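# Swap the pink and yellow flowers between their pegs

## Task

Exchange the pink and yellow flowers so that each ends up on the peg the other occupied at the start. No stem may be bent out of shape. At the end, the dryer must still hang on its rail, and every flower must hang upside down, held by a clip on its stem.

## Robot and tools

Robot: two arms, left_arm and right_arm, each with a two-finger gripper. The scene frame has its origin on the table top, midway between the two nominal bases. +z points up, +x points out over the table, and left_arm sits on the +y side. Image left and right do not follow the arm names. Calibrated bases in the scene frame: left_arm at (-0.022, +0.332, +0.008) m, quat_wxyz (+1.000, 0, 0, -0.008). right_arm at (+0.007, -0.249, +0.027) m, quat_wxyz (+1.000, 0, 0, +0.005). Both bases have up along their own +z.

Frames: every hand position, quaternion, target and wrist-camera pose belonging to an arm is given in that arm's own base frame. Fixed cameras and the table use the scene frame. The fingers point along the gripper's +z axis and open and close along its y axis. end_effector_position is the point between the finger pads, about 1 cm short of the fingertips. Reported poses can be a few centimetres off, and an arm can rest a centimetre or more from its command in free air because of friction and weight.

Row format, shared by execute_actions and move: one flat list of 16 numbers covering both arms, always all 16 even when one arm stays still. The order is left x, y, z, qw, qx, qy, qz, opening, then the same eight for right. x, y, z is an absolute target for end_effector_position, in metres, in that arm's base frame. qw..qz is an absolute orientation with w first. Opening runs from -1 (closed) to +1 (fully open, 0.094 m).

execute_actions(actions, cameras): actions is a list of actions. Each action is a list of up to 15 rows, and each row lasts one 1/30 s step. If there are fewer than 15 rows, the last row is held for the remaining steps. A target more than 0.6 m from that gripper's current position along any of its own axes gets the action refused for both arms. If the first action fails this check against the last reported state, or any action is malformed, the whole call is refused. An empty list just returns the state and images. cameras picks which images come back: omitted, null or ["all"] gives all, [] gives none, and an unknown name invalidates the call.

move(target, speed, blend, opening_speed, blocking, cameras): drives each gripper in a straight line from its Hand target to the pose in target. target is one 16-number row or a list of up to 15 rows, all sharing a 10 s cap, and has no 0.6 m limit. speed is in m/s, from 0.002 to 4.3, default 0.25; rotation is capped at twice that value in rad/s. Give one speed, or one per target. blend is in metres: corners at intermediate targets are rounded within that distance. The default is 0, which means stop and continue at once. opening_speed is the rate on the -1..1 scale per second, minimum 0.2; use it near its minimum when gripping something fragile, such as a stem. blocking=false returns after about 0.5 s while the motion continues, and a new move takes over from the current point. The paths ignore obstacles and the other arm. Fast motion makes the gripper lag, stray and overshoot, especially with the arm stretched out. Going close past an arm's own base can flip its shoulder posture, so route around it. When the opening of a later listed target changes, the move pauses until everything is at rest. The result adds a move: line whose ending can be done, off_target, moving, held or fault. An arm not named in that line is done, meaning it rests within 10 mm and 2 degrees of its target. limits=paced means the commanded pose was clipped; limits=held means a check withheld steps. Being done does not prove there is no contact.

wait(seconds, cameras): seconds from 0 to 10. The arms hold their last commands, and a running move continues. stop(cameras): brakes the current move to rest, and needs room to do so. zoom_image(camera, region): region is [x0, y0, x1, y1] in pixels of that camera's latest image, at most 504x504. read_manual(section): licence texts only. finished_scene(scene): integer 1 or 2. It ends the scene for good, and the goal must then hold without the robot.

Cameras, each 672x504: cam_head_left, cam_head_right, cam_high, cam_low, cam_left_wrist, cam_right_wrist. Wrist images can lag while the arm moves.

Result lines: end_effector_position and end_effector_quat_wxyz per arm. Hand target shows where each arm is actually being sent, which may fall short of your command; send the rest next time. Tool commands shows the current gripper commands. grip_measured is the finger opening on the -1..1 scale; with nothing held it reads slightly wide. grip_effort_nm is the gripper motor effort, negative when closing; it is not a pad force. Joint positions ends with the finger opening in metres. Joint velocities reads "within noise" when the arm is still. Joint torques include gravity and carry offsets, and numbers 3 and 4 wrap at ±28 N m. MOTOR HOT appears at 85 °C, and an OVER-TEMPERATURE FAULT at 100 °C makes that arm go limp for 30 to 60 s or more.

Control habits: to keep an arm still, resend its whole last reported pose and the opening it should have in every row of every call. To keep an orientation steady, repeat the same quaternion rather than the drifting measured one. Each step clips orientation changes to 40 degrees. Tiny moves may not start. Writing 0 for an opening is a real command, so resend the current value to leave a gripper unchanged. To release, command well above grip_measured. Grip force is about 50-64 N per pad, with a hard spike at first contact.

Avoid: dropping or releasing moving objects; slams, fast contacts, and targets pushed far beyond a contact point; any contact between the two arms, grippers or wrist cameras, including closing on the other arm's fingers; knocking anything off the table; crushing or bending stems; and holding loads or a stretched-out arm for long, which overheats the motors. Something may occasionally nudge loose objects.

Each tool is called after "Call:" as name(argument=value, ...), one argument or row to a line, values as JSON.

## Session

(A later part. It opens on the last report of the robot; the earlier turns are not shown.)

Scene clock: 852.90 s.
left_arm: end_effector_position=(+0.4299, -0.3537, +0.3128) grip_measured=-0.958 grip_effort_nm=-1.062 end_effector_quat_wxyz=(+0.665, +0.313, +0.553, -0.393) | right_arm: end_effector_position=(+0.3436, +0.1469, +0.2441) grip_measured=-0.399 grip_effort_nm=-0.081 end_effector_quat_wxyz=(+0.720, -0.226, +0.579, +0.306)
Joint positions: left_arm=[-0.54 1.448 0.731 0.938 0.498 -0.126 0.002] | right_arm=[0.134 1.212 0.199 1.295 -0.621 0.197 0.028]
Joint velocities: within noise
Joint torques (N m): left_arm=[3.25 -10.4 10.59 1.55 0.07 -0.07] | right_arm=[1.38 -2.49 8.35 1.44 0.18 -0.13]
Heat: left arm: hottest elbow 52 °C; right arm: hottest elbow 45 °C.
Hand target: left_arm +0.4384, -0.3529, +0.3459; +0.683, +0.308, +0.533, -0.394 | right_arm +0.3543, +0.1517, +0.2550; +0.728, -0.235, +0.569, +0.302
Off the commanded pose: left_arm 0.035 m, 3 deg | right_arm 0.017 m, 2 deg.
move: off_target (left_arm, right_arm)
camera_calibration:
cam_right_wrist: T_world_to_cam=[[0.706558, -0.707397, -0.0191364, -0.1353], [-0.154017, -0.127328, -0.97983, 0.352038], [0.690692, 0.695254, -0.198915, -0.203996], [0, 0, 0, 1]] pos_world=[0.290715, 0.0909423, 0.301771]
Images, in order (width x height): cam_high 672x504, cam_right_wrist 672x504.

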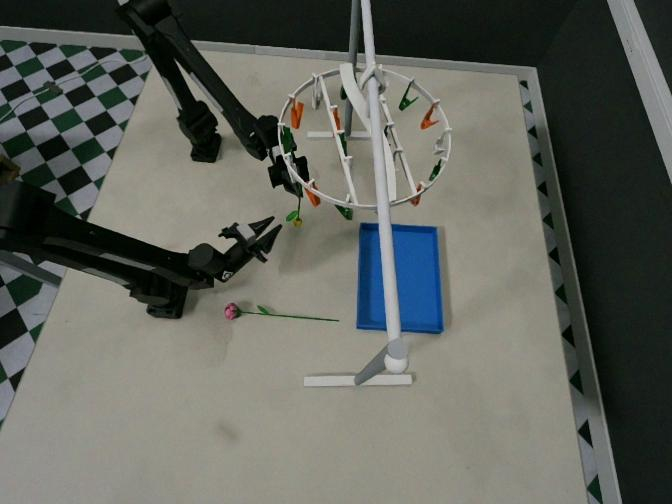

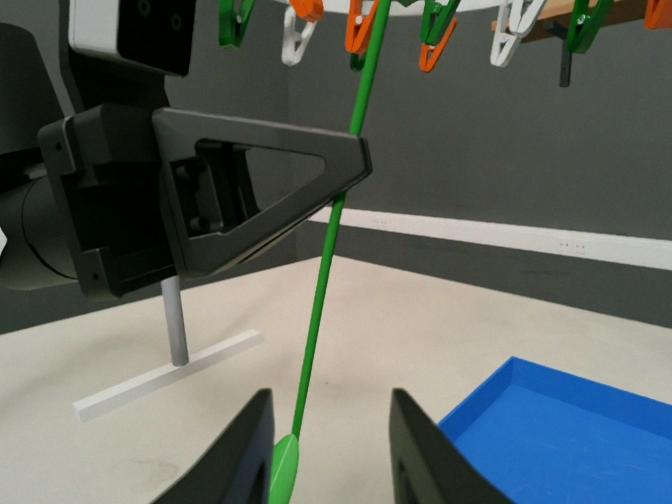

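Call:
move(
  target=[0.44,-0.354,0.346,0.7263,0.2723,0.4716,-0.4194,-1,0.355,0.152,0.273,0.728,-0.2356,0.5688,0.3016,-0.4],
  speed=0.1,
  cameras=["cam_high","cam_right_wrist"],
)

Scene clock: 860.43 s.
left_arm: end_effector_position=(+0.4319, -0.3484, +0.3288) grip_measured=-0.958 grip_effort_nm=-1.062 end_effector_quat_wxyz=(+0.715, +0.276, +0.490, -0.415) | right_arm: end_effector_position=(+0.3453, +0.1471, +0.2536) grip_measured=-0.399 grip_effort_nm=-0.081 end_effector_quat_wxyz=(+0.715, -0.225, +0.587, +0.307)
Joint positions: left_arm=[-0.54 1.537 0.731 1.228 0.462 -0.211 0.002] | right_arm=[0.134 1.137 0.215 1.184 -0.621 0.196 0.028]
Joint velocities: within noise
Joint torques (N m): left_arm=[2.43 -8.59 9.5 2.51 -0.17 -0.07] | right_arm=[1.38 -3.49 9.25 1.43 0.17 -0.12]
Heat: left arm: hottest elbow 53 °C; right arm: hottest elbow 44 °C.
Hand target: left_arm +0.4392, -0.3533, +0.3458; +0.726, +0.272, +0.472, -0.419 | right_arm +0.3539, +0.1516, +0.2730; +0.728, -0.235, +0.569, +0.302
Off the commanded pose: left_arm 0.020 m, 3 deg | right_arm 0.022 m, 3 deg.
move: off_target (left_arm, right_arm)
camera_calibration:
cam_right_wrist: T_world_to_cam=[[0.705917, -0.707656, -0.0300649, -0.133099], [-0.172584, -0.130682, -0.976287, 0.367517], [0.686946, 0.694367, -0.214381, -0.198027], [0, 0, 0, 1]] pos_world=[0.293418, 0.0913425, 0.312347]
Images, in order (width x height): cam_high 672x504, cam_right_wrist 672x504.

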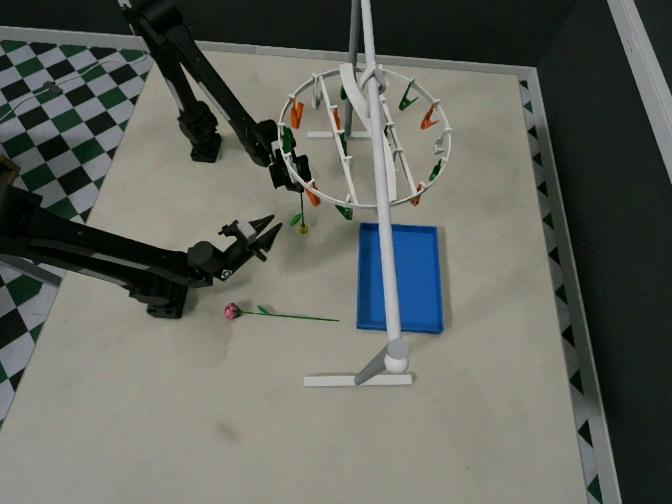

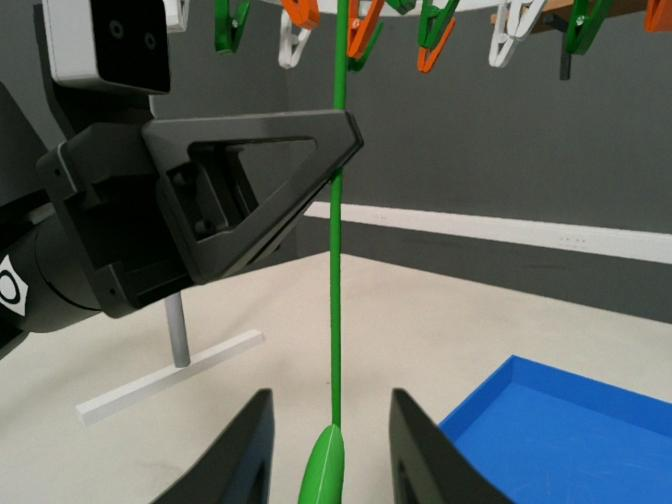

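Call:
move(
  target=[0.44,-0.354,0.346,0.7263,0.2723,0.4716,-0.4194,-1,0.385,0.181,0.273,0.728,-0.2356,0.5688,0.3016,-0.4],
  speed=0.06,
  cameras=["cam_high","cam_right_wrist"],
)

Scene clock: 865.63 s.
left_arm: end_effector_position=(+0.4319, -0.3484, +0.3288) grip_measured=-0.958 grip_effort_nm=-1.062 end_effector_quat_wxyz=(+0.715, +0.276, +0.490, -0.415) | right_arm: end_effector_position=(+0.3742, +0.1744, +0.2570) grip_measured=-0.399 grip_effort_nm=-0.076 end_effector_quat_wxyz=(+0.715, -0.226, +0.586, +0.306)
Joint positions: left_arm=[-0.54 1.537 0.731 1.228 0.462 -0.212 0.002] | right_arm=[0.223 1.236 0.3 1.183 -0.536 0.165 0.028]
Joint velocities: within noise
Joint torques (N m): left_arm=[2.43 -8.53 9.5 2.55 -0.17 -0.06] | right_arm=[1.2 -3.78 9.16 2.15 0.15 -0.14]
Heat: left arm: hottest elbow 54 °C; right arm: hottest elbow 44 °C.
Hand target: left_arm +0.4392, -0.3534, +0.3458; +0.726, +0.272, +0.472, -0.419 | right_arm +0.3841, +0.1805, +0.2730; +0.728, -0.235, +0.569, +0.302
Off the commanded pose: left_arm 0.020 m, 3 deg | right_arm 0.020 m, 3 deg.
move: off_target (left_arm, right_arm)
camera_calibration:
cam_right_wrist: T_world_to_cam=[[0.705832, -0.707874, -0.0267563, -0.134855], [-0.170558, -0.133163, -0.976308, 0.37915], [0.68754, 0.693673, -0.214724, -0.236155], [0, 0, 0, 1]] pos_world=[0.322218, 0.118843, 0.315851]
Images, in order (width x height): cam_high 672x504, cam_right_wrist 672x504.

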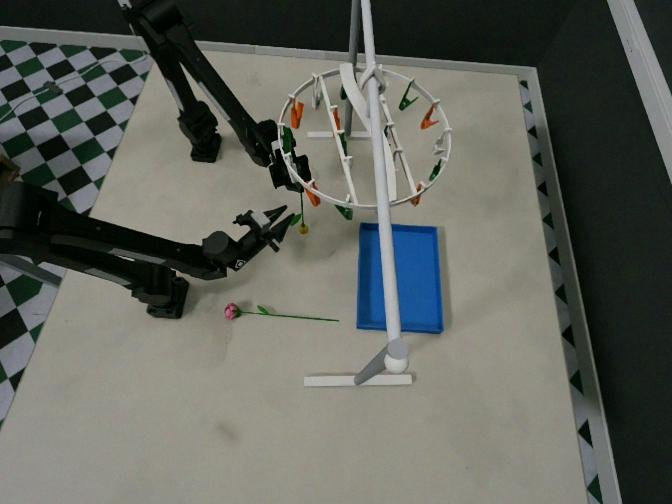

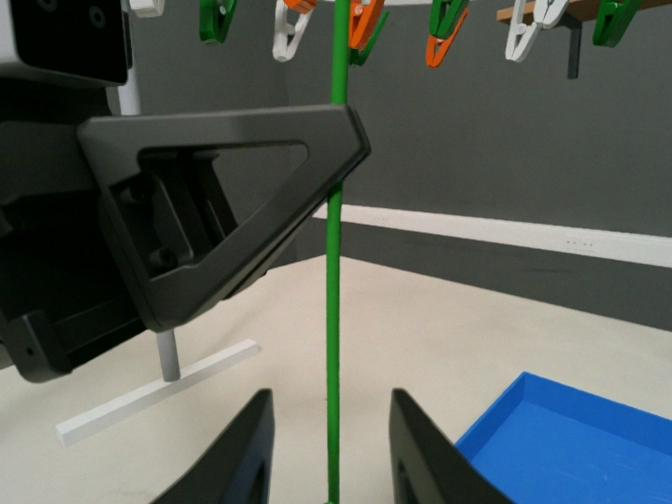

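Call:
move(
  target=[0.44,-0.354,0.346,0.7263,0.2723,0.4716,-0.4194,-1,0.402,0.198,0.273,0.728,-0.2356,0.5688,0.3016,-0.4],
  speed=0.05,
  cameras=["cam_high","cam_right_wrist"],
)

Call:
zoom_image(
  camera="cam_right_wrist",
  region=[230, 300, 440, 504],
)

Scene clock: 868.83 s.
left_arm: end_effector_position=(+0.4320, -0.3484, +0.3288) grip_measured=-0.958 grip_effort_nm=-1.062 end_effector_quat_wxyz=(+0.715, +0.276, +0.491, -0.415) | right_arm: end_effector_position=(+0.3914, +0.1908, +0.2569) grip_measured=-0.399 grip_effort_nm=-0.085 end_effector_quat_wxyz=(+0.714, -0.226, +0.587, +0.306)
Joint positions: left_arm=[-0.54 1.537 0.731 1.228 0.461 -0.212 0.002] | right_arm=[0.266 1.297 0.352 1.183 -0.495 0.152 0.028]
Joint velocities: within noise
Joint torques (N m): left_arm=[2.43 -8.53 9.51 2.54 -0.16 -0.06] | right_arm=[1.32 -5.07 9.14 2.28 0.16 -0.13]
Heat: left arm: hottest elbow 54 °C; right arm: hottest elbow 43 °C.
Hand target: left_arm +0.4392, -0.3534, +0.3458; +0.726, +0.272, +0.472, -0.419 | right_arm +0.4010, +0.1976, +0.2729; +0.728, -0.235, +0.569, +0.302
Off the commanded pose: left_arm 0.020 m, 3 deg | right_arm 0.021 m, 3 deg.
move: off_target (left_arm, right_arm)
camera_calibration:
cam_right_wrist: T_world_to_cam=[[0.706002, -0.707707, -0.0266773, -0.135489], [-0.172234, -0.135038, -0.975756, 0.385043], [0.686947, 0.693481, -0.217229, -0.258456], [0, 0, 0, 1]] pos_world=[0.339518, 0.135343, 0.315949]
Images, in order (width x height): cam_high 672x504, cam_right_wrist 672x504.

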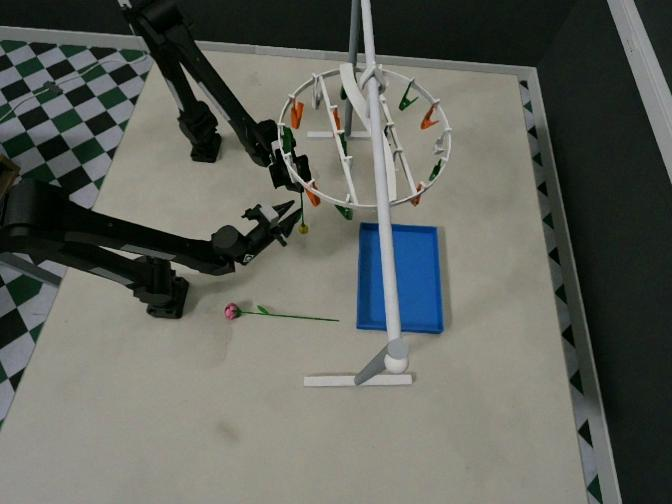

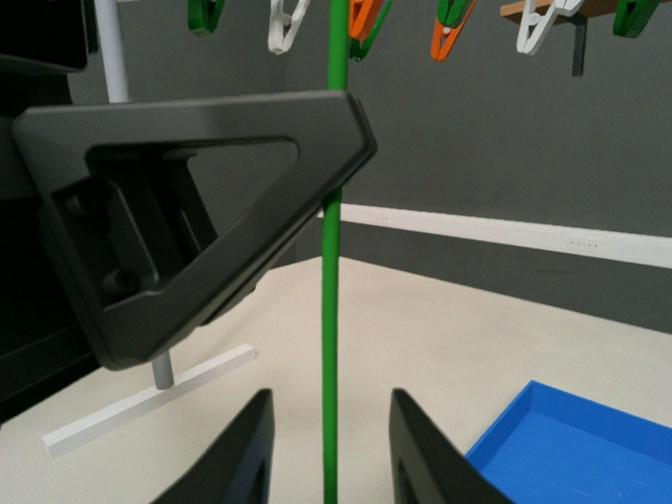

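Scaled by 2.400 from the camera's 672x504 image, which has a finer 960x720 frame.

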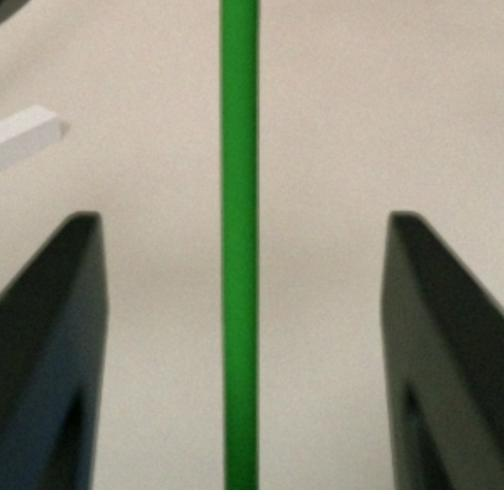

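Call:
move(
  target=[
    [0.44,-0.354,0.346,0.7263,0.2723,0.4716,-0.4194,-1,0.413,0.209,0.273,0.728,-0.2356,0.5688,0.3016,-0.4],
    [0.44,-0.354,0.346,0.7263,0.2723,0.4716,-0.4194,-1,0.413,0.209,0.273,0.728,-0.2356,0.5688,0.3016,-1],
  ],
  speed=0.05,
  opening_speed=0.4,
  cameras=["cam_high","cam_right_wrist"],
)

Scene clock: 874.67 s.
left_arm: end_effector_position=(+0.4321, -0.3483, +0.3289) grip_measured=-0.958 grip_effort_nm=-1.067 end_effector_quat_wxyz=(+0.715, +0.275, +0.491, -0.415) | right_arm: end_effector_position=(+0.4022, +0.2019, +0.2576) grip_measured=-0.958 grip_effort_nm=-0.984 end_effector_quat_wxyz=(+0.715, -0.228, +0.586, +0.306)
Joint positions: left_arm=[-0.54 1.537 0.731 1.228 0.46 -0.212 0.002] | right_arm=[0.292 1.334 0.387 1.183 -0.471 0.143 0.002]
Joint velocities: within noise
Joint torques (N m): left_arm=[2.43 -8.59 9.51 2.54 -0.12 -0.06] | right_arm=[1.32 -5.71 9.16 2.24 0.13 -0.13]
Heat: left arm: hottest elbow 55 °C; right arm: hottest elbow 44 °C.
Hand target: left_arm +0.4392, -0.3534, +0.3459; +0.726, +0.272, +0.472, -0.419 | right_arm +0.4121, +0.2086, +0.2731; +0.728, -0.235, +0.569, +0.302
Off the commanded pose: left_arm 0.020 m, 3 deg | right_arm 0.020 m, 3 deg.
move: off_target (left_arm, right_arm); target 2's new opening was sent with right_arm's hand 0.020 m and 3 deg from that target
camera_calibration:
cam_right_wrist: T_world_to_cam=[[0.706798, -0.707037, -0.0231368, -0.136667], [-0.169035, -0.137039, -0.976037, 0.388236], [0.686924, 0.693771, -0.216373, -0.273679], [0, 0, 0, 1]] pos_world=[0.350218, 0.146445, 0.316554]
Images, in order (width x height): cam_high 672x504, cam_right_wrist 672x504.

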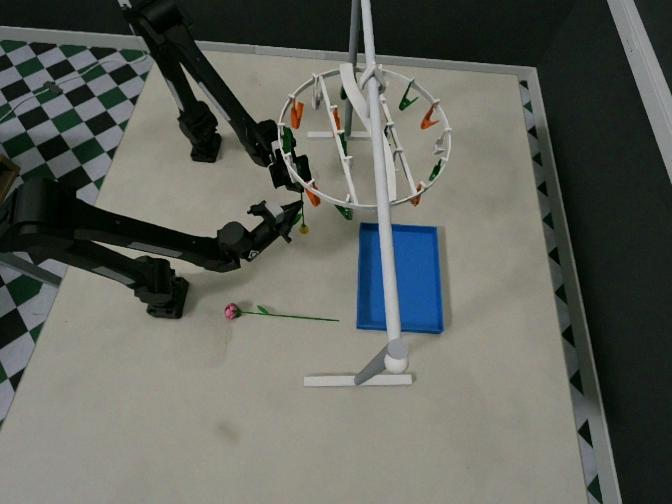

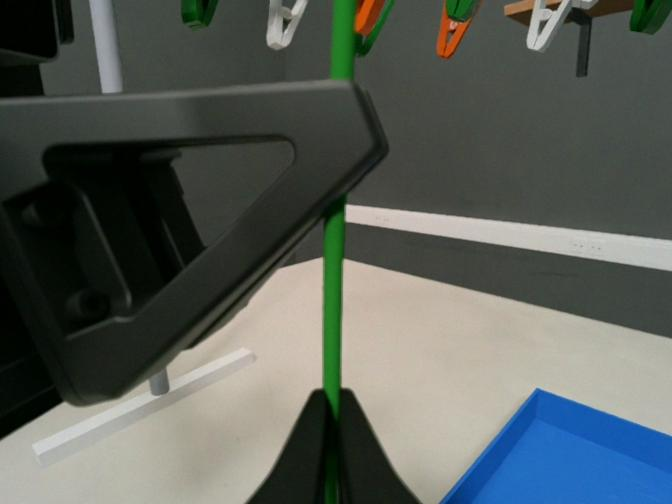

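Call:
move(
  target=[
    [0.44,-0.354,0.346,0.7263,0.2723,0.4716,-0.4194,-0.5,0.413,0.209,0.273,0.728,-0.2356,0.5688,0.3016,-1],
    [0.38,-0.250,0.300,0.7263,0.2723,0.4716,-0.4194,-0.5,0.413,0.209,0.273,0.728,-0.2356,0.5688,0.3016,-1],
  ],
  speed=0.07,
  opening_speed=0.4,
  cameras=["cam_high","cam_right_wrist","cam_low"],
)

Scene clock: 883.13 s.
left_arm: end_effector_position=(+0.3826, -0.2552, +0.2899) grip_measured=-0.502 grip_effort_nm=0.042 end_effector_quat_wxyz=(+0.718, +0.274, +0.483, -0.420) | right_arm: end_effector_position=(+0.4023, +0.2019, +0.2573) grip_measured=-0.961 grip_effort_nm=-1.033 end_effector_quat_wxyz=(+0.715, -0.228, +0.587, +0.306)
Joint positions: left_arm=[-0.37 1.486 0.472 1.502 0.615 -0.311 0.023] | right_arm=[0.292 1.335 0.387 1.183 -0.471 0.143 0.002]
Joint velocities: within noise
Joint torques (N m): left_arm=[3.25 -8.47 4.98 2.32 -0.02 -0.04] | right_arm=[1.26 -5.71 9.14 2.26 0.14 -0.12]
Heat: left arm: hottest elbow 55 °C; right arm: hottest elbow 44 °C.
Hand target: left_arm +0.3800, -0.2501, +0.2998; +0.726, +0.272, +0.472, -0.419 | right_arm +0.4121, +0.2086, +0.2730; +0.728, -0.235, +0.569, +0.302
Off the commanded pose: left_arm 0.012 m, 2 deg | right_arm 0.020 m, 3 deg.
move: off_target (left_arm, right_arm)
camera_calibration:
cam_right_wrist: T_world_to_cam=[[0.706776, -0.707047, -0.0234955, -0.13662], [-0.169697, -0.137202, -0.975899, 0.3883], [0.686782, 0.693729, -0.216955, -0.273689], [0, 0, 0, 1]] pos_world=[0.350418, 0.146545, 0.316353]
Images, in order (width x height): cam_high 672x504, cam_low 672x504, cam_right_wrist 672x504.

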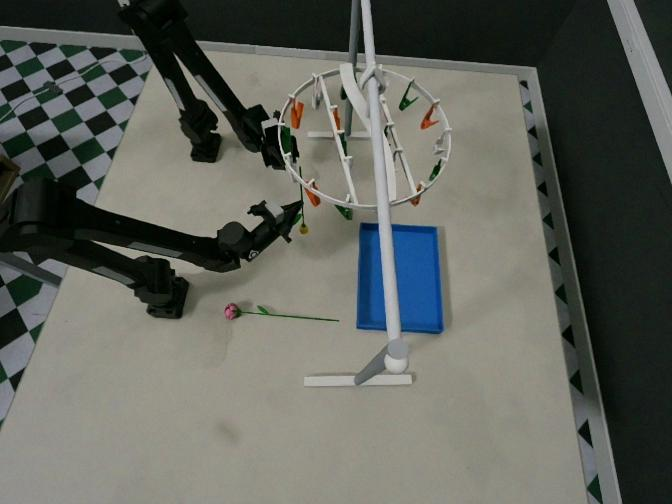

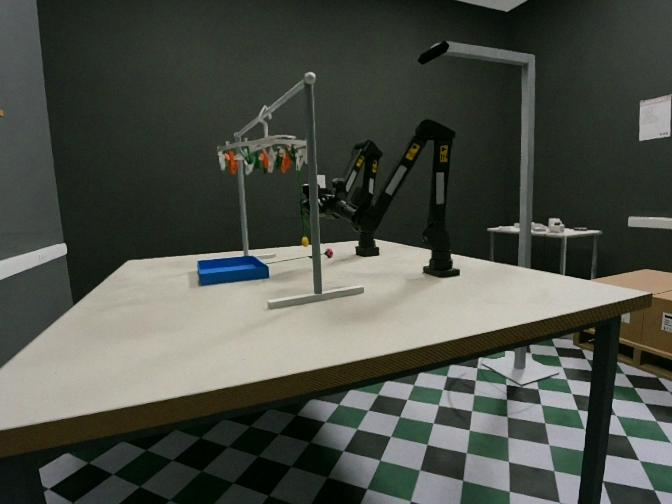

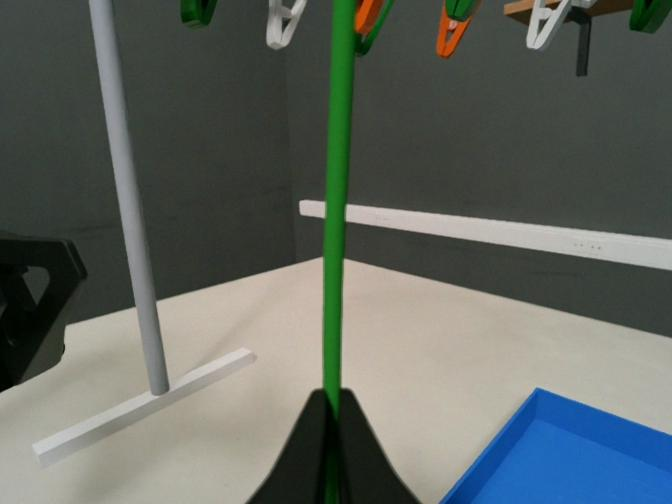

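Call:
zoom_image(
  camera="cam_low",
  region=[200, 80, 400, 280],
)

Call:
zoom_image(
  camera="cam_high",
  region=[220, 130, 380, 270],
)

Scaled by 2.520 from the camera's 672x504 image, which has a finer 960x720 frame.

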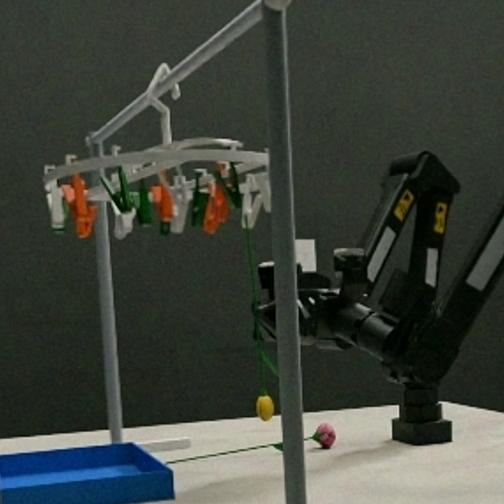

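Scaled by 3.150 from the camera's 672x504 image, which has a finer 960x720 frame.

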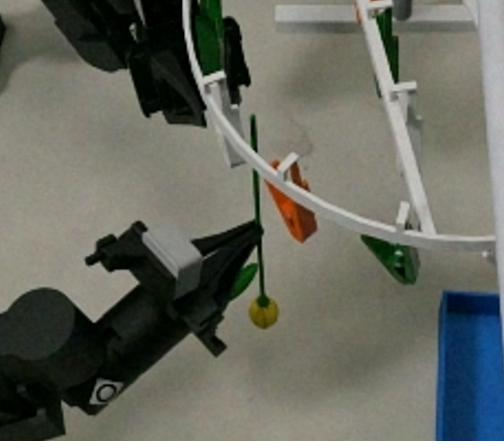

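Call:
move(
  target=[
    [0.28,-0.14,0.300,0.7735,0.1175,0.6044,-0.1504,-0.4,0.413,0.209,0.20,0.728,-0.2356,0.5688,0.3016,-1],
    [0.28,-0.145,0.455,0.7735,0.1175,0.6044,-0.1504,-0.18,0.413,0.209,0.20,0.728,-0.2356,0.5688,0.3016,-1],
    [0.335,-0.168,0.455,0.7735,0.1175,0.6044,-0.1504,-0.18,0.413,0.209,0.20,0.728,-0.2356,0.5688,0.3016,-1],
  ],
  speed=0.15,
  cameras=["cam_high","cam_left_wrist","cam_right_wrist"],
)

Scene clock: 896.40 s.
left_arm: end_effector_position=(+0.3307, -0.1696, +0.4142) grip_measured=-0.182 grip_effort_nm=0.046 end_effector_quat_wxyz=(+0.752, +0.130, +0.630, -0.145) | right_arm: end_effector_position=(+0.4130, +0.2051, +0.2009) grip_measured=-0.961 grip_effort_nm=-1.028 end_effector_quat_wxyz=(+0.725, -0.229, +0.574, +0.305)
Joint positions: left_arm=[-0.538 0.607 0.527 0.255 -0.143 0.037 0.038] | right_arm=[0.292 1.639 0.387 1.52 -0.47 0.143 0.002]
Joint velocities: within noise
Joint torques (N m): left_arm=[3.25 0.03 13.41 2.88 0.15 0.03] | right_arm=[1.26 -8.18 4.19 2.4 0.13 -0.11]
Heat: left arm: hottest elbow 55 °C; right arm: hottest elbow 44 °C.
Hand target: left_arm +0.3323, -0.1668, +0.4539; +0.774, +0.118, +0.604, -0.150 | right_arm +0.4130, +0.2090, +0.2000; +0.728, -0.236, +0.569, +0.302
Off the commanded pose: left_arm 0.041 m, 4 deg | right_arm 0.004 m, 1 deg.
move: off_target (left_arm); target 2's new opening was sent with left_arm's hand 0.032 m and 2 deg from that target
camera_calibration:
cam_left_wrist: T_world_to_cam=[[-0.374503, -0.9269, -0.0245783, -0.0233125], [-0.230637, 0.118795, -0.965761, 0.535164], [0.898084, -0.356011, -0.258266, -0.159996], [0, 0, 0, 1]] pos_world=[0.258388, -0.142143, 0.474947]
cam_right_wrist: T_world_to_cam=[[0.70698, -0.707186, -0.00824138, -0.14636], [-0.139427, -0.127943, -0.981932, 0.322299], [0.693354, 0.695355, -0.189054, -0.304033], [0, 0, 0, 1]] pos_world=[0.359213, 0.149143, 0.25779]
Images, in order (width x height): cam_high 672x504, cam_left_wrist 672x504, cam_right_wrist 672x504.

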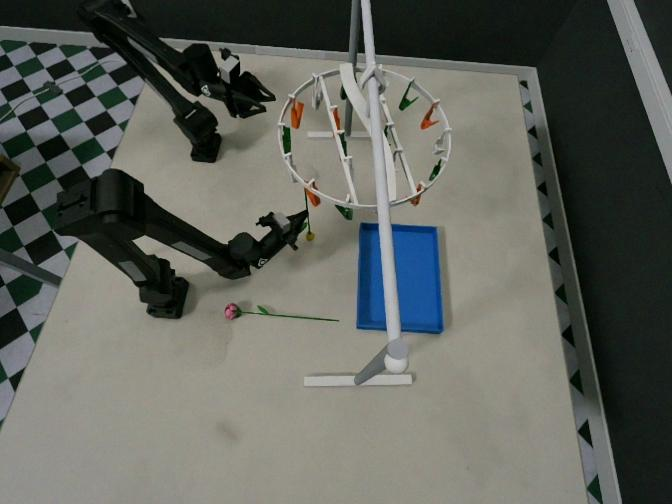

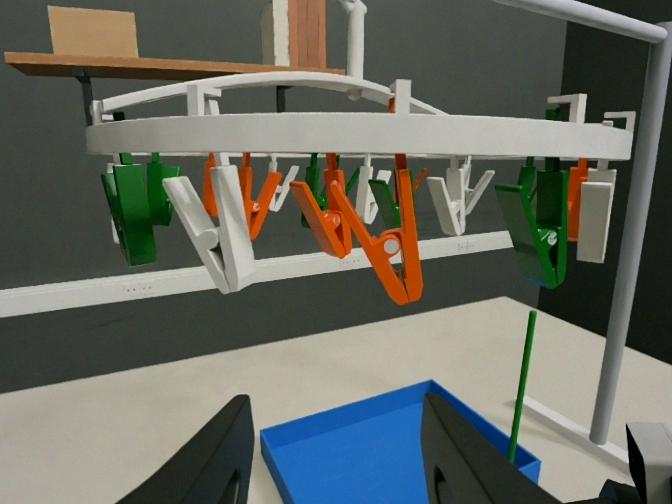

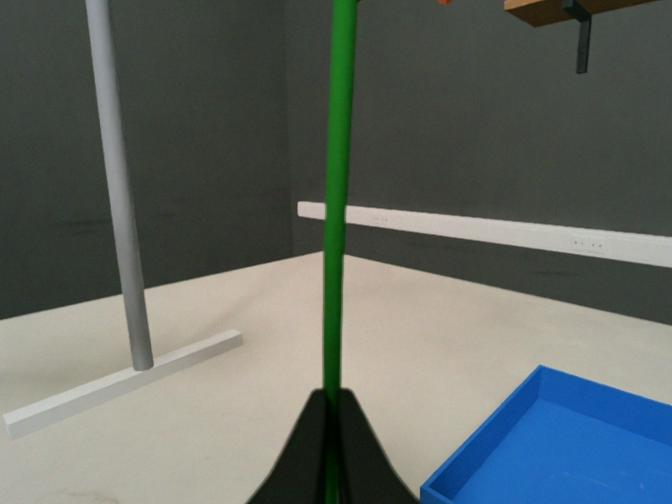

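Call:
move(
  target=[0.391,-0.2035,0.460,0.7735,0.1175,0.6044,-0.1504,-0.18,0.413,0.209,0.20,0.728,-0.2356,0.5688,0.3016,-1],
  speed=0.08,
  cameras=["cam_left_wrist"],
)

Scene clock: 902.50 s.
left_arm: end_effector_position=(+0.3848, -0.2013, +0.4214) grip_measured=-0.182 grip_effort_nm=0.046 end_effector_quat_wxyz=(+0.753, +0.128, +0.630, -0.144) | right_arm: end_effector_position=(+0.4130, +0.2051, +0.2009) grip_measured=-0.961 grip_effort_nm=-1.038 end_effector_quat_wxyz=(+0.725, -0.229, +0.574, +0.305)
Joint positions: left_arm=[-0.538 0.84 0.631 0.386 -0.146 0.037 0.038] | right_arm=[0.292 1.639 0.387 1.52 -0.47 0.143 0.002]
Joint velocities: within noise
Joint torques (N m): left_arm=[2.67 -2.26 13.09 2.93 -0.04 0.05] | right_arm=[1.26 -8.47 4.18 2.43 0.13 -0.13]
Heat: left arm: hottest elbow 58 °C; right arm: hottest elbow 43 °C.
Hand target: left_arm +0.3885, -0.2022, +0.4591; +0.774, +0.117, +0.604, -0.151 | right_arm +0.4130, +0.2090, +0.2000; +0.728, -0.236, +0.569, +0.302
Off the commanded pose: left_arm 0.039 m, 4 deg | right_arm 0.004 m, 1 deg.
move: off_target (left_arm)
camera_calibration:
cam_left_wrist: T_world_to_cam=[[-0.371683, -0.928056, -0.0237375, -0.0338278], [-0.22935, 0.116571, -0.966338, 0.557706], [0.899583, -0.353728, -0.256177, -0.218937], [0, 0, 0, 1]] pos_world=[0.312289, -0.17385, 0.482043]
Images, in order (width x height): cam_left_wrist 672x504.

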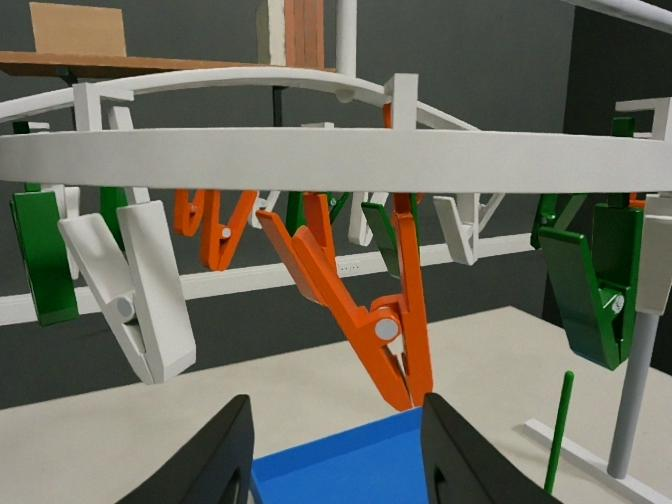

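Call:
zoom_image(
  camera="cam_left_wrist",
  region=[240, 90, 460, 430],
)

Scaled by 1.482 from the camera's 672x504 image, which has a finer 960x720 frame.

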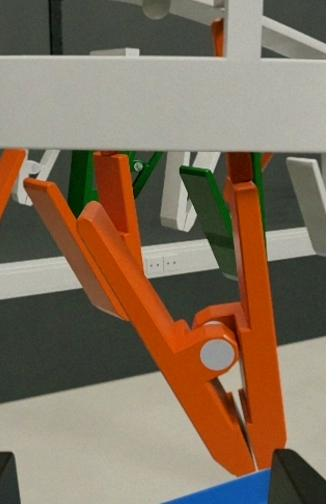

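Call:
move(
  target=[0.417,-0.219,0.462,0.7735,0.1175,0.6044,-0.1504,-0.1,0.413,0.209,0.20,0.728,-0.2356,0.5688,0.3016,-1],
  speed=0.06,
  cameras=["cam_left_wrist"],
)

Scene clock: 912.27 s.
left_arm: end_effector_position=(+0.4098, -0.2162, +0.4242) grip_measured=-0.102 grip_effort_nm=0.051 end_effector_quat_wxyz=(+0.753, +0.128, +0.629, -0.144) | right_arm: end_effector_position=(+0.4130, +0.2051, +0.2009) grip_measured=-0.961 grip_effort_nm=-1.033 end_effector_quat_wxyz=(+0.725, -0.229, +0.574, +0.305)
Joint positions: left_arm=[-0.538 0.937 0.686 0.428 -0.146 0.037 0.042] | right_arm=[0.292 1.639 0.387 1.52 -0.47 0.143 0.002]
Joint velocities: within noise
Joint torques (N m): left_arm=[2.73 -3.25 13.07 2.8 -0.03 0.05] | right_arm=[1.14 -8.35 4.08 2.47 0.13 -0.12]
Heat: left arm: hottest elbow 59 °C; right arm: hottest elbow 41 °C.
Hand target: left_arm +0.4145, -0.2177, +0.4610; +0.773, +0.117, +0.604, -0.150 | right_arm +0.4130, +0.2090, +0.2000; +0.728, -0.236, +0.569, +0.302
Off the commanded pose: left_arm 0.039 m, 4 deg | right_arm 0.004 m, 1 deg.
move: off_target (left_arm)
camera_calibration:
cam_left_wrist: T_world_to_cam=[[-0.371299, -0.928214, -0.023573, -0.038542], [-0.229092, 0.116184, -0.966446, 0.567581], [0.899808, -0.35344, -0.255786, -0.246243], [0, 0, 0, 1]] pos_world=[0.337289, -0.188751, 0.484643]
Images, in order (width x height): cam_left_wrist 672x504.

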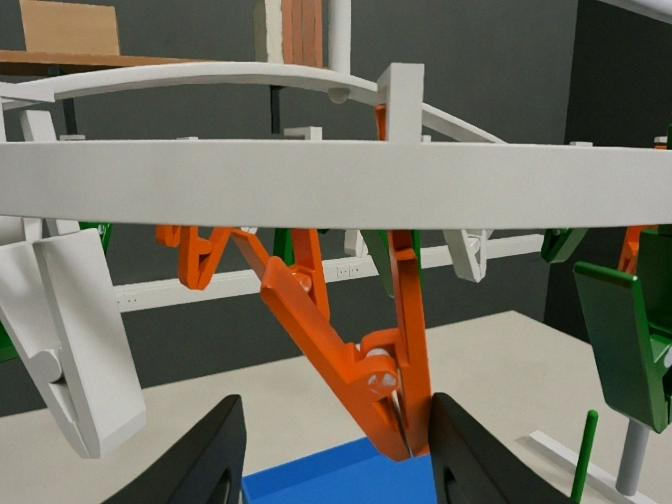

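Call:
move(
  target=[0.385,-0.208,0.462,0.7735,0.1175,0.6044,-0.1504,-0.1,0.413,0.209,0.20,0.728,-0.2356,0.5688,0.3016,-1],
  speed=0.08,
  cameras=["cam_left_wrist"],
)

Call:
zoom_image(
  camera="cam_left_wrist",
  region=[240, 90, 460, 430],
)

Scene clock: 916.40 s.
left_arm: end_effector_position=(+0.3882, -0.2050, +0.4546) grip_measured=-0.102 grip_effort_nm=0.051 end_effector_quat_wxyz=(+0.771, +0.115, +0.608, -0.149) | right_arm: end_effector_position=(+0.4130, +0.2051, +0.2009) grip_measured=-0.961 grip_effort_nm=-1.033 end_effector_quat_wxyz=(+0.725, -0.229, +0.574, +0.305)
Joint positions: left_arm=[-0.551 0.856 0.687 0.409 -0.169 0.037 0.042] | right_arm=[0.292 1.639 0.387 1.52 -0.47 0.143 0.002]
Joint velocities: within noise
Joint torques (N m): left_arm=[1.85 -3.84 9.77 1.58 -0.04 0.12] | right_arm=[1.08 -8.41 4.15 2.41 0.14 -0.12]
Heat: left arm: hottest elbow 59 °C; right arm: hottest elbow 41 °C.
Hand target: left_arm +0.3850, -0.2078, +0.4620; +0.774, +0.117, +0.604, -0.150 | right_arm +0.4130, +0.2090, +0.2000; +0.728, -0.236, +0.569, +0.302
Off the commanded pose: left_arm 0.009 m, 1 deg | right_arm 0.004 m, 1 deg.
move: done
camera_calibration:
cam_left_wrist: T_world_to_cam=[[-0.361041, -0.932513, -0.00828717, -0.047404], [-0.180419, 0.0785659, -0.980447, 0.57056], [0.914931, -0.352486, -0.196609, -0.247545], [0, 0, 0, 1]] pos_world=[0.312311, -0.176287, 0.510342]
Images, in order (width x height): cam_left_wrist 672x504.

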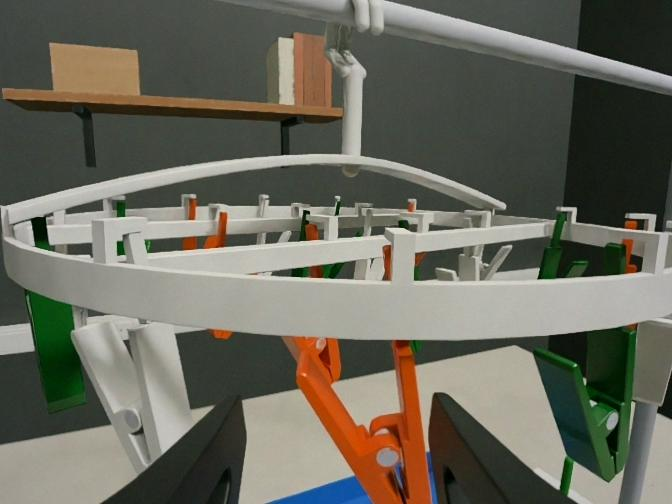

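Scaled by 1.482 from the camera's 672x504 image, which has a finer 960x720 frame.

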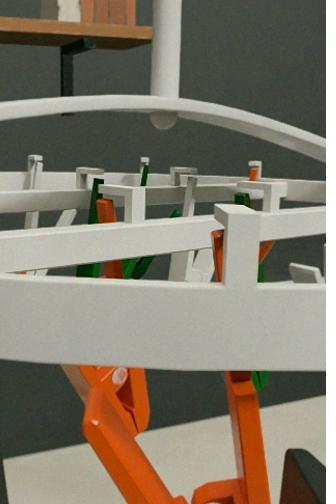

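Call:
move(
  target=[0.392,-0.220,0.440,0.7735,0.1175,0.6044,-0.1504,-0.1,0.413,0.209,0.20,0.728,-0.2356,0.5688,0.3016,-1],
  speed=0.06,
  cameras=["cam_left_wrist"],
)

Call:
zoom_image(
  camera="cam_left_wrist",
  region=[240, 130, 460, 470],
)

Scene clock: 920.10 s.
left_arm: end_effector_position=(+0.3925, -0.2155, +0.4363) grip_measured=-0.102 grip_effort_nm=0.051 end_effector_quat_wxyz=(+0.769, +0.115, +0.611, -0.150) | right_arm: end_effector_position=(+0.4130, +0.2051, +0.2009) grip_measured=-0.961 grip_effort_nm=-1.033 end_effector_quat_wxyz=(+0.725, -0.229, +0.574, +0.305)
Joint positions: left_arm=[-0.574 0.897 0.663 0.466 -0.191 0.038 0.042] | right_arm=[0.292 1.639 0.387 1.52 -0.47 0.143 0.002]
Joint velocities: within noise
Joint torques (N m): left_arm=[1.85 -3.02 9.17 2.84 -0.04 0.17] | right_arm=[1.26 -8.18 4.1 2.41 0.14 -0.12]
Heat: left arm: hottest elbow 58 °C; right arm: hottest elbow 40 °C.
Hand target: left_arm +0.3919, -0.2200, +0.4399; +0.773, +0.118, +0.605, -0.150 | right_arm +0.4130, +0.2090, +0.2000; +0.728, -0.236, +0.569, +0.302
Off the commanded pose: left_arm 0.006 m, 1 deg | right_arm 0.004 m, 1 deg.
move: done
camera_calibration:
cam_left_wrist: T_world_to_cam=[[-0.362407, -0.932003, -0.00565785, -0.0562448], [-0.188598, 0.0792781, -0.978849, 0.556864], [0.912739, -0.353674, -0.204505, -0.254802], [0, 0, 0, 1]] pos_world=[0.317207, -0.186684, 0.492659]
Images, in order (width x height): cam_left_wrist 672x504.

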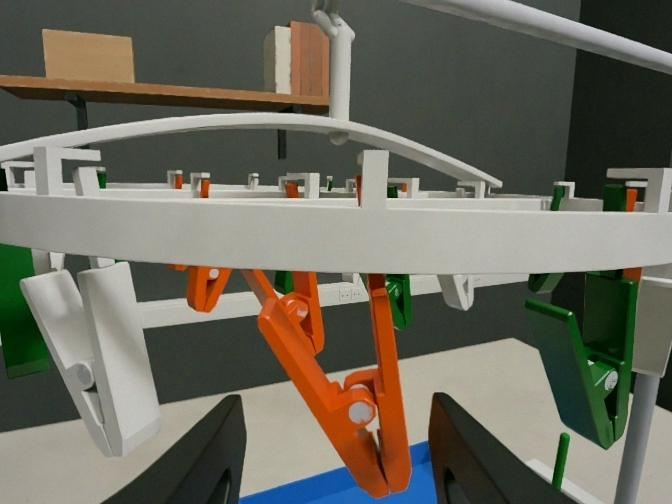

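Scaled by 1.482 from the camera's 672x504 image, which has a finer 960x720 frame.

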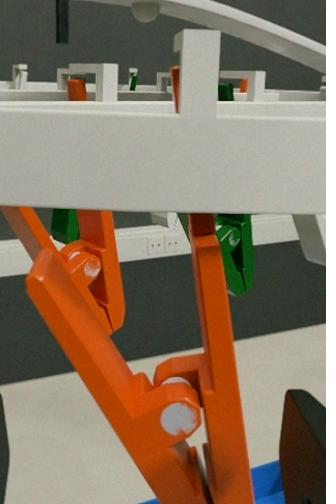

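Call:
move(
  target=[0.416,-0.227,0.440,0.7735,0.1175,0.6044,-0.1504,-0.1,0.413,0.209,0.20,0.728,-0.2356,0.5688,0.3016,-1],
  speed=0.06,
  cameras=["cam_left_wrist"],
)

Scene clock: 923.90 s.
left_arm: end_effector_position=(+0.4090, -0.2277, +0.4123) grip_measured=-0.102 grip_effort_nm=0.056 end_effector_quat_wxyz=(+0.756, +0.126, +0.624, -0.149) | right_arm: end_effector_position=(+0.4130, +0.2051, +0.2009) grip_measured=-0.961 grip_effort_nm=-1.033 end_effector_quat_wxyz=(+0.725, -0.229, +0.574, +0.305)
Joint positions: left_arm=[-0.571 0.971 0.663 0.5 -0.174 0.039 0.042] | right_arm=[0.292 1.639 0.387 1.52 -0.47 0.143 0.002]
Joint velocities: within noise
Joint torques (N m): left_arm=[3.25 -3.78 11.82 2.91 0.16 0.11] | right_arm=[1.03 -8.29 4.18 2.45 0.14 -0.11]
Heat: left arm: hottest elbow 59 °C; right arm: hottest elbow 40 °C.
Hand target: left_arm +0.4145, -0.2263, +0.4395; +0.773, +0.118, +0.604, -0.150 | right_arm +0.4130, +0.2090, +0.2000; +0.728, -0.236, +0.569, +0.302
Off the commanded pose: left_arm 0.029 m, 3 deg | right_arm 0.004 m, 1 deg.
move: off_target (left_arm)
camera_calibration:
cam_left_wrist: T_world_to_cam=[[-0.375141, -0.926806, -0.01732, -0.0505781], [-0.218192, 0.106446, -0.970083, 0.552118], [0.900923, -0.360139, -0.242153, -0.260176], [0, 0, 0, 1]] pos_world=[0.335892, -0.199346, 0.471722]
Images, in order (width x height): cam_left_wrist 672x504.

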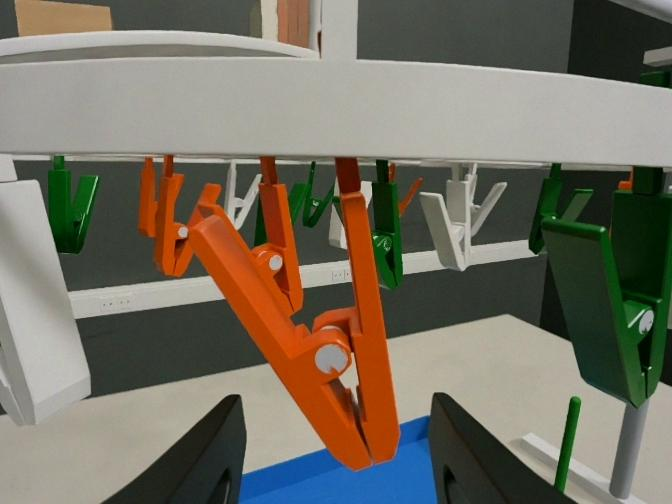

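Call:
move(
  target=[0.428,-0.217,0.464,0.7735,0.1175,0.6044,-0.1504,-0.1,0.413,0.209,0.20,0.728,-0.2356,0.5688,0.3016,-1],
  speed=0.06,
  cameras=["cam_left_wrist"],
)

Scene clock: 929.30 s.
left_arm: end_effector_position=(+0.4204, -0.2176, +0.4319) grip_measured=-0.102 grip_effort_nm=0.051 end_effector_quat_wxyz=(+0.760, +0.127, +0.620, -0.146) | right_arm: end_effector_position=(+0.4130, +0.2051, +0.2009) grip_measured=-0.961 grip_effort_nm=-1.028 end_effector_quat_wxyz=(+0.725, -0.229, +0.574, +0.305)
Joint positions: left_arm=[-0.523 0.971 0.71 0.463 -0.128 0.039 0.042] | right_arm=[0.292 1.639 0.387 1.52 -0.47 0.143 0.002]
Joint velocities: within noise
Joint torques (N m): left_arm=[3.25 -4.19 13.01 1.61 0.15 -0.03] | right_arm=[1.32 -8.47 4.14 2.45 0.13 -0.13]
Heat: left arm: hottest elbow 60 °C; right arm: hottest elbow 39 °C.
Hand target: left_arm +0.4261, -0.2160, +0.4634; +0.774, +0.118, +0.604, -0.150 | right_arm +0.4130, +0.2090, +0.2000; +0.728, -0.236, +0.569, +0.302
Off the commanded pose: left_arm 0.033 m, 3 deg | right_arm 0.004 m, 1 deg.
move: off_target (left_arm)
camera_calibration:
cam_left_wrist: T_world_to_cam=[[-0.372661, -0.927636, -0.0247902, -0.0345502], [-0.205921, 0.108714, -0.972511, 0.568871], [0.904832, -0.357312, -0.231533, -0.267708], [0, 0, 0, 1]] pos_world=[0.346498, -0.18955, 0.490394]
Images, in order (width x height): cam_left_wrist 672x504.

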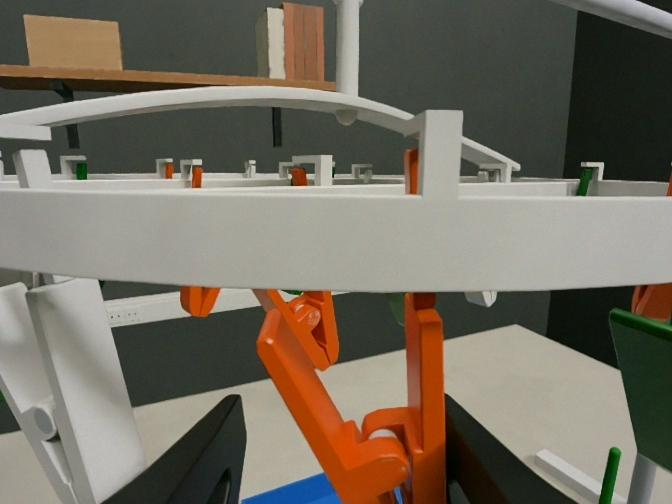

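Call:
move(
  target=[0.427,-0.220,0.464,0.7735,0.1175,0.6044,-0.1504,0.1,0.413,0.209,0.20,0.728,-0.2356,0.5688,0.3016,-1],
  speed=0.06,
  cameras=["cam_left_wrist"],
)

Scene clock: 932.13 s.
left_arm: end_effector_position=(+0.4207, -0.2170, +0.4317) grip_measured=+0.098 grip_effort_nm=0.051 end_effector_quat_wxyz=(+0.761, +0.126, +0.620, -0.145) | right_arm: end_effector_position=(+0.4130, +0.2051, +0.2009) grip_measured=-0.961 grip_effort_nm=-1.028 end_effector_quat_wxyz=(+0.725, -0.229, +0.574, +0.305)
Joint positions: left_arm=[-0.523 0.971 0.71 0.463 -0.132 0.039 0.052] | right_arm=[0.292 1.639 0.387 1.52 -0.47 0.143 0.002]
Joint velocities: within noise
Joint torques (N m): left_arm=[2.55 -4.07 13.08 1.66 -0.06 -0.01] | right_arm=[1.32 -8.18 4.07 2.48 0.13 -0.12]
Heat: left arm: hottest elbow 60 °C; right arm: hottest elbow 39 °C.
Hand target: left_arm +0.4251, -0.2189, +0.4634; +0.774, +0.118, +0.604, -0.150 | right_arm +0.4130, +0.2090, +0.2000; +0.728, -0.236, +0.569, +0.302
Off the commanded pose: left_arm 0.033 m, 3 deg | right_arm 0.004 m, 1 deg.
move: off_target (left_arm)
camera_calibration:
cam_left_wrist: T_world_to_cam=[[-0.369186, -0.929043, -0.0240859, -0.0360213], [-0.206956, 0.107452, -0.972432, 0.568963], [0.906019, -0.354023, -0.231941, -0.267374], [0, 0, 0, 1]] pos_world=[0.346698, -0.189258, 0.490395]
Images, in order (width x height): cam_left_wrist 672x504.

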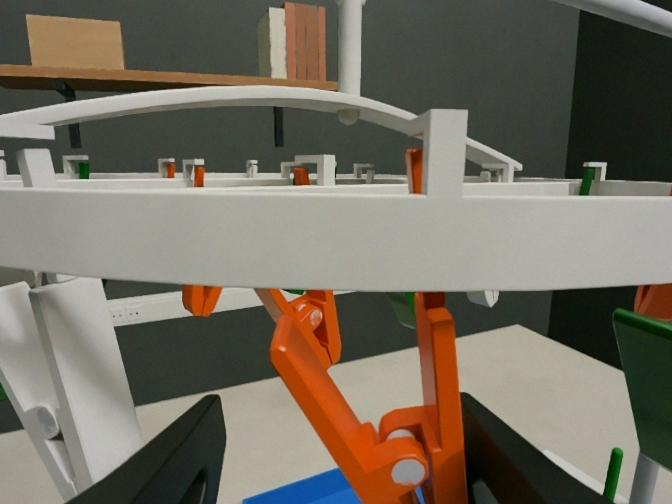

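Call:
move(
  target=[0.424,-0.231,0.464,0.7735,0.1175,0.6044,-0.1504,0.1,0.413,0.209,0.20,0.728,-0.2356,0.5688,0.3016,-1],
  speed=0.06,
  cameras=["cam_left_wrist"],
)

Scene clock: 934.87 s.
left_arm: end_effector_position=(+0.4186, -0.2230, +0.4332) grip_measured=+0.098 grip_effort_nm=0.046 end_effector_quat_wxyz=(+0.761, +0.121, +0.621, -0.144) | right_arm: end_effector_position=(+0.4130, +0.2051, +0.2009) grip_measured=-0.961 grip_effort_nm=-1.028 end_effector_quat_wxyz=(+0.725, -0.229, +0.574, +0.305)
Joint positions: left_arm=[-0.548 0.975 0.716 0.463 -0.165 0.039 0.052] | right_arm=[0.292 1.639 0.387 1.52 -0.47 0.143 0.002]
Joint velocities: within noise
Joint torques (N m): left_arm=[1.85 -3.37 13.05 1.87 -0.06 0.09] | right_arm=[1.26 -8.29 4.16 2.44 0.13 -0.11]
Heat: left arm: hottest elbow 60 °C; right arm: hottest elbow 39 °C.
Hand target: left_arm +0.4222, -0.2299, +0.4633; +0.773, +0.117, +0.604, -0.150 | right_arm +0.4130, +0.2090, +0.2000; +0.728, -0.236, +0.569, +0.302
Off the commanded pose: left_arm 0.032 m, 3 deg | right_arm 0.004 m, 1 deg.
move: off_target (left_arm)
camera_calibration:
cam_left_wrist: T_world_to_cam=[[-0.362071, -0.931993, -0.0171537, -0.0489795], [-0.209849, 0.0994268, -0.972665, 0.57001], [0.908222, -0.348574, -0.231577, -0.267243], [0, 0, 0, 1]] pos_world=[0.344598, -0.195477, 0.491701]
Images, in order (width x height): cam_left_wrist 672x504.

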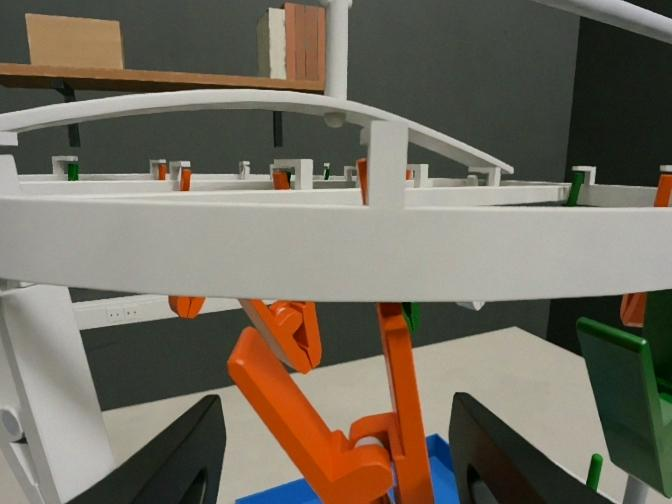

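Call:
move(
  target=[0.435,-0.234,0.465,0.7735,0.1175,0.6044,-0.1504,0.0,0.413,0.209,0.20,0.728,-0.2356,0.5688,0.3016,-1],
  speed=0.06,
  cameras=["cam_left_wrist"],
)

Scene clock: 937.50 s.
left_arm: end_effector_position=(+0.4278, -0.2294, +0.4312) grip_measured=+0.002 grip_effort_nm=-0.120 end_effector_quat_wxyz=(+0.757, +0.124, +0.625, -0.144) | right_arm: end_effector_position=(+0.4130, +0.2051, +0.2009) grip_measured=-0.961 grip_effort_nm=-1.038 end_effector_quat_wxyz=(+0.725, -0.229, +0.574, +0.305)
Joint positions: left_arm=[-0.548 1.008 0.737 0.463 -0.162 0.039 0.047] | right_arm=[0.292 1.639 0.387 1.52 -0.47 0.143 0.002]
Joint velocities: within noise
Joint torques (N m): left_arm=[2.61 -4.13 13.26 2.28 0.16 0.07] | right_arm=[1.2 -8.29 4.15 2.43 0.13 -0.11]
Heat: left arm: hottest elbow 60 °C; right arm: hottest elbow 39 °C.
Hand target: left_arm +0.4329, -0.2329, +0.4641; +0.773, +0.118, +0.604, -0.150 | right_arm +0.4130, +0.2090, +0.2000; +0.728, -0.236, +0.569, +0.302
Off the commanded pose: left_arm 0.035 m, 3 deg | right_arm 0.004 m, 1 deg.
move: off_target (left_arm)
camera_calibration:
cam_left_wrist: T_world_to_cam=[[-0.365748, -0.930502, -0.0198728, -0.0485611], [-0.218626, 0.10665, -0.969963, 0.574903], [0.904672, -0.350417, -0.242439, -0.272437], [0, 0, 0, 1]] pos_world=[0.354394, -0.201966, 0.49062]
Images, in order (width x height): cam_left_wrist 672x504.

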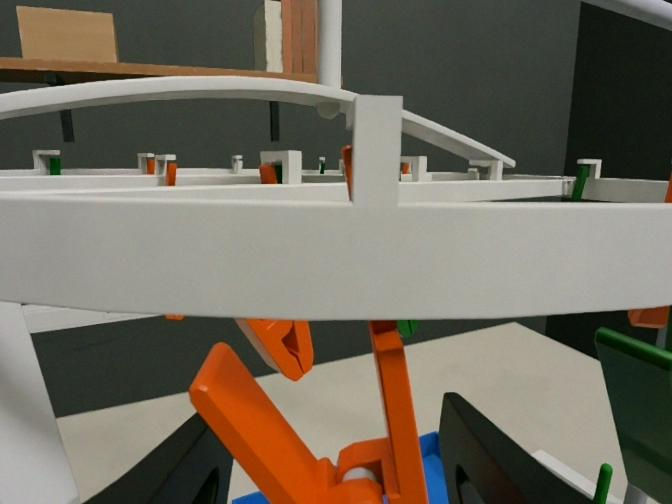

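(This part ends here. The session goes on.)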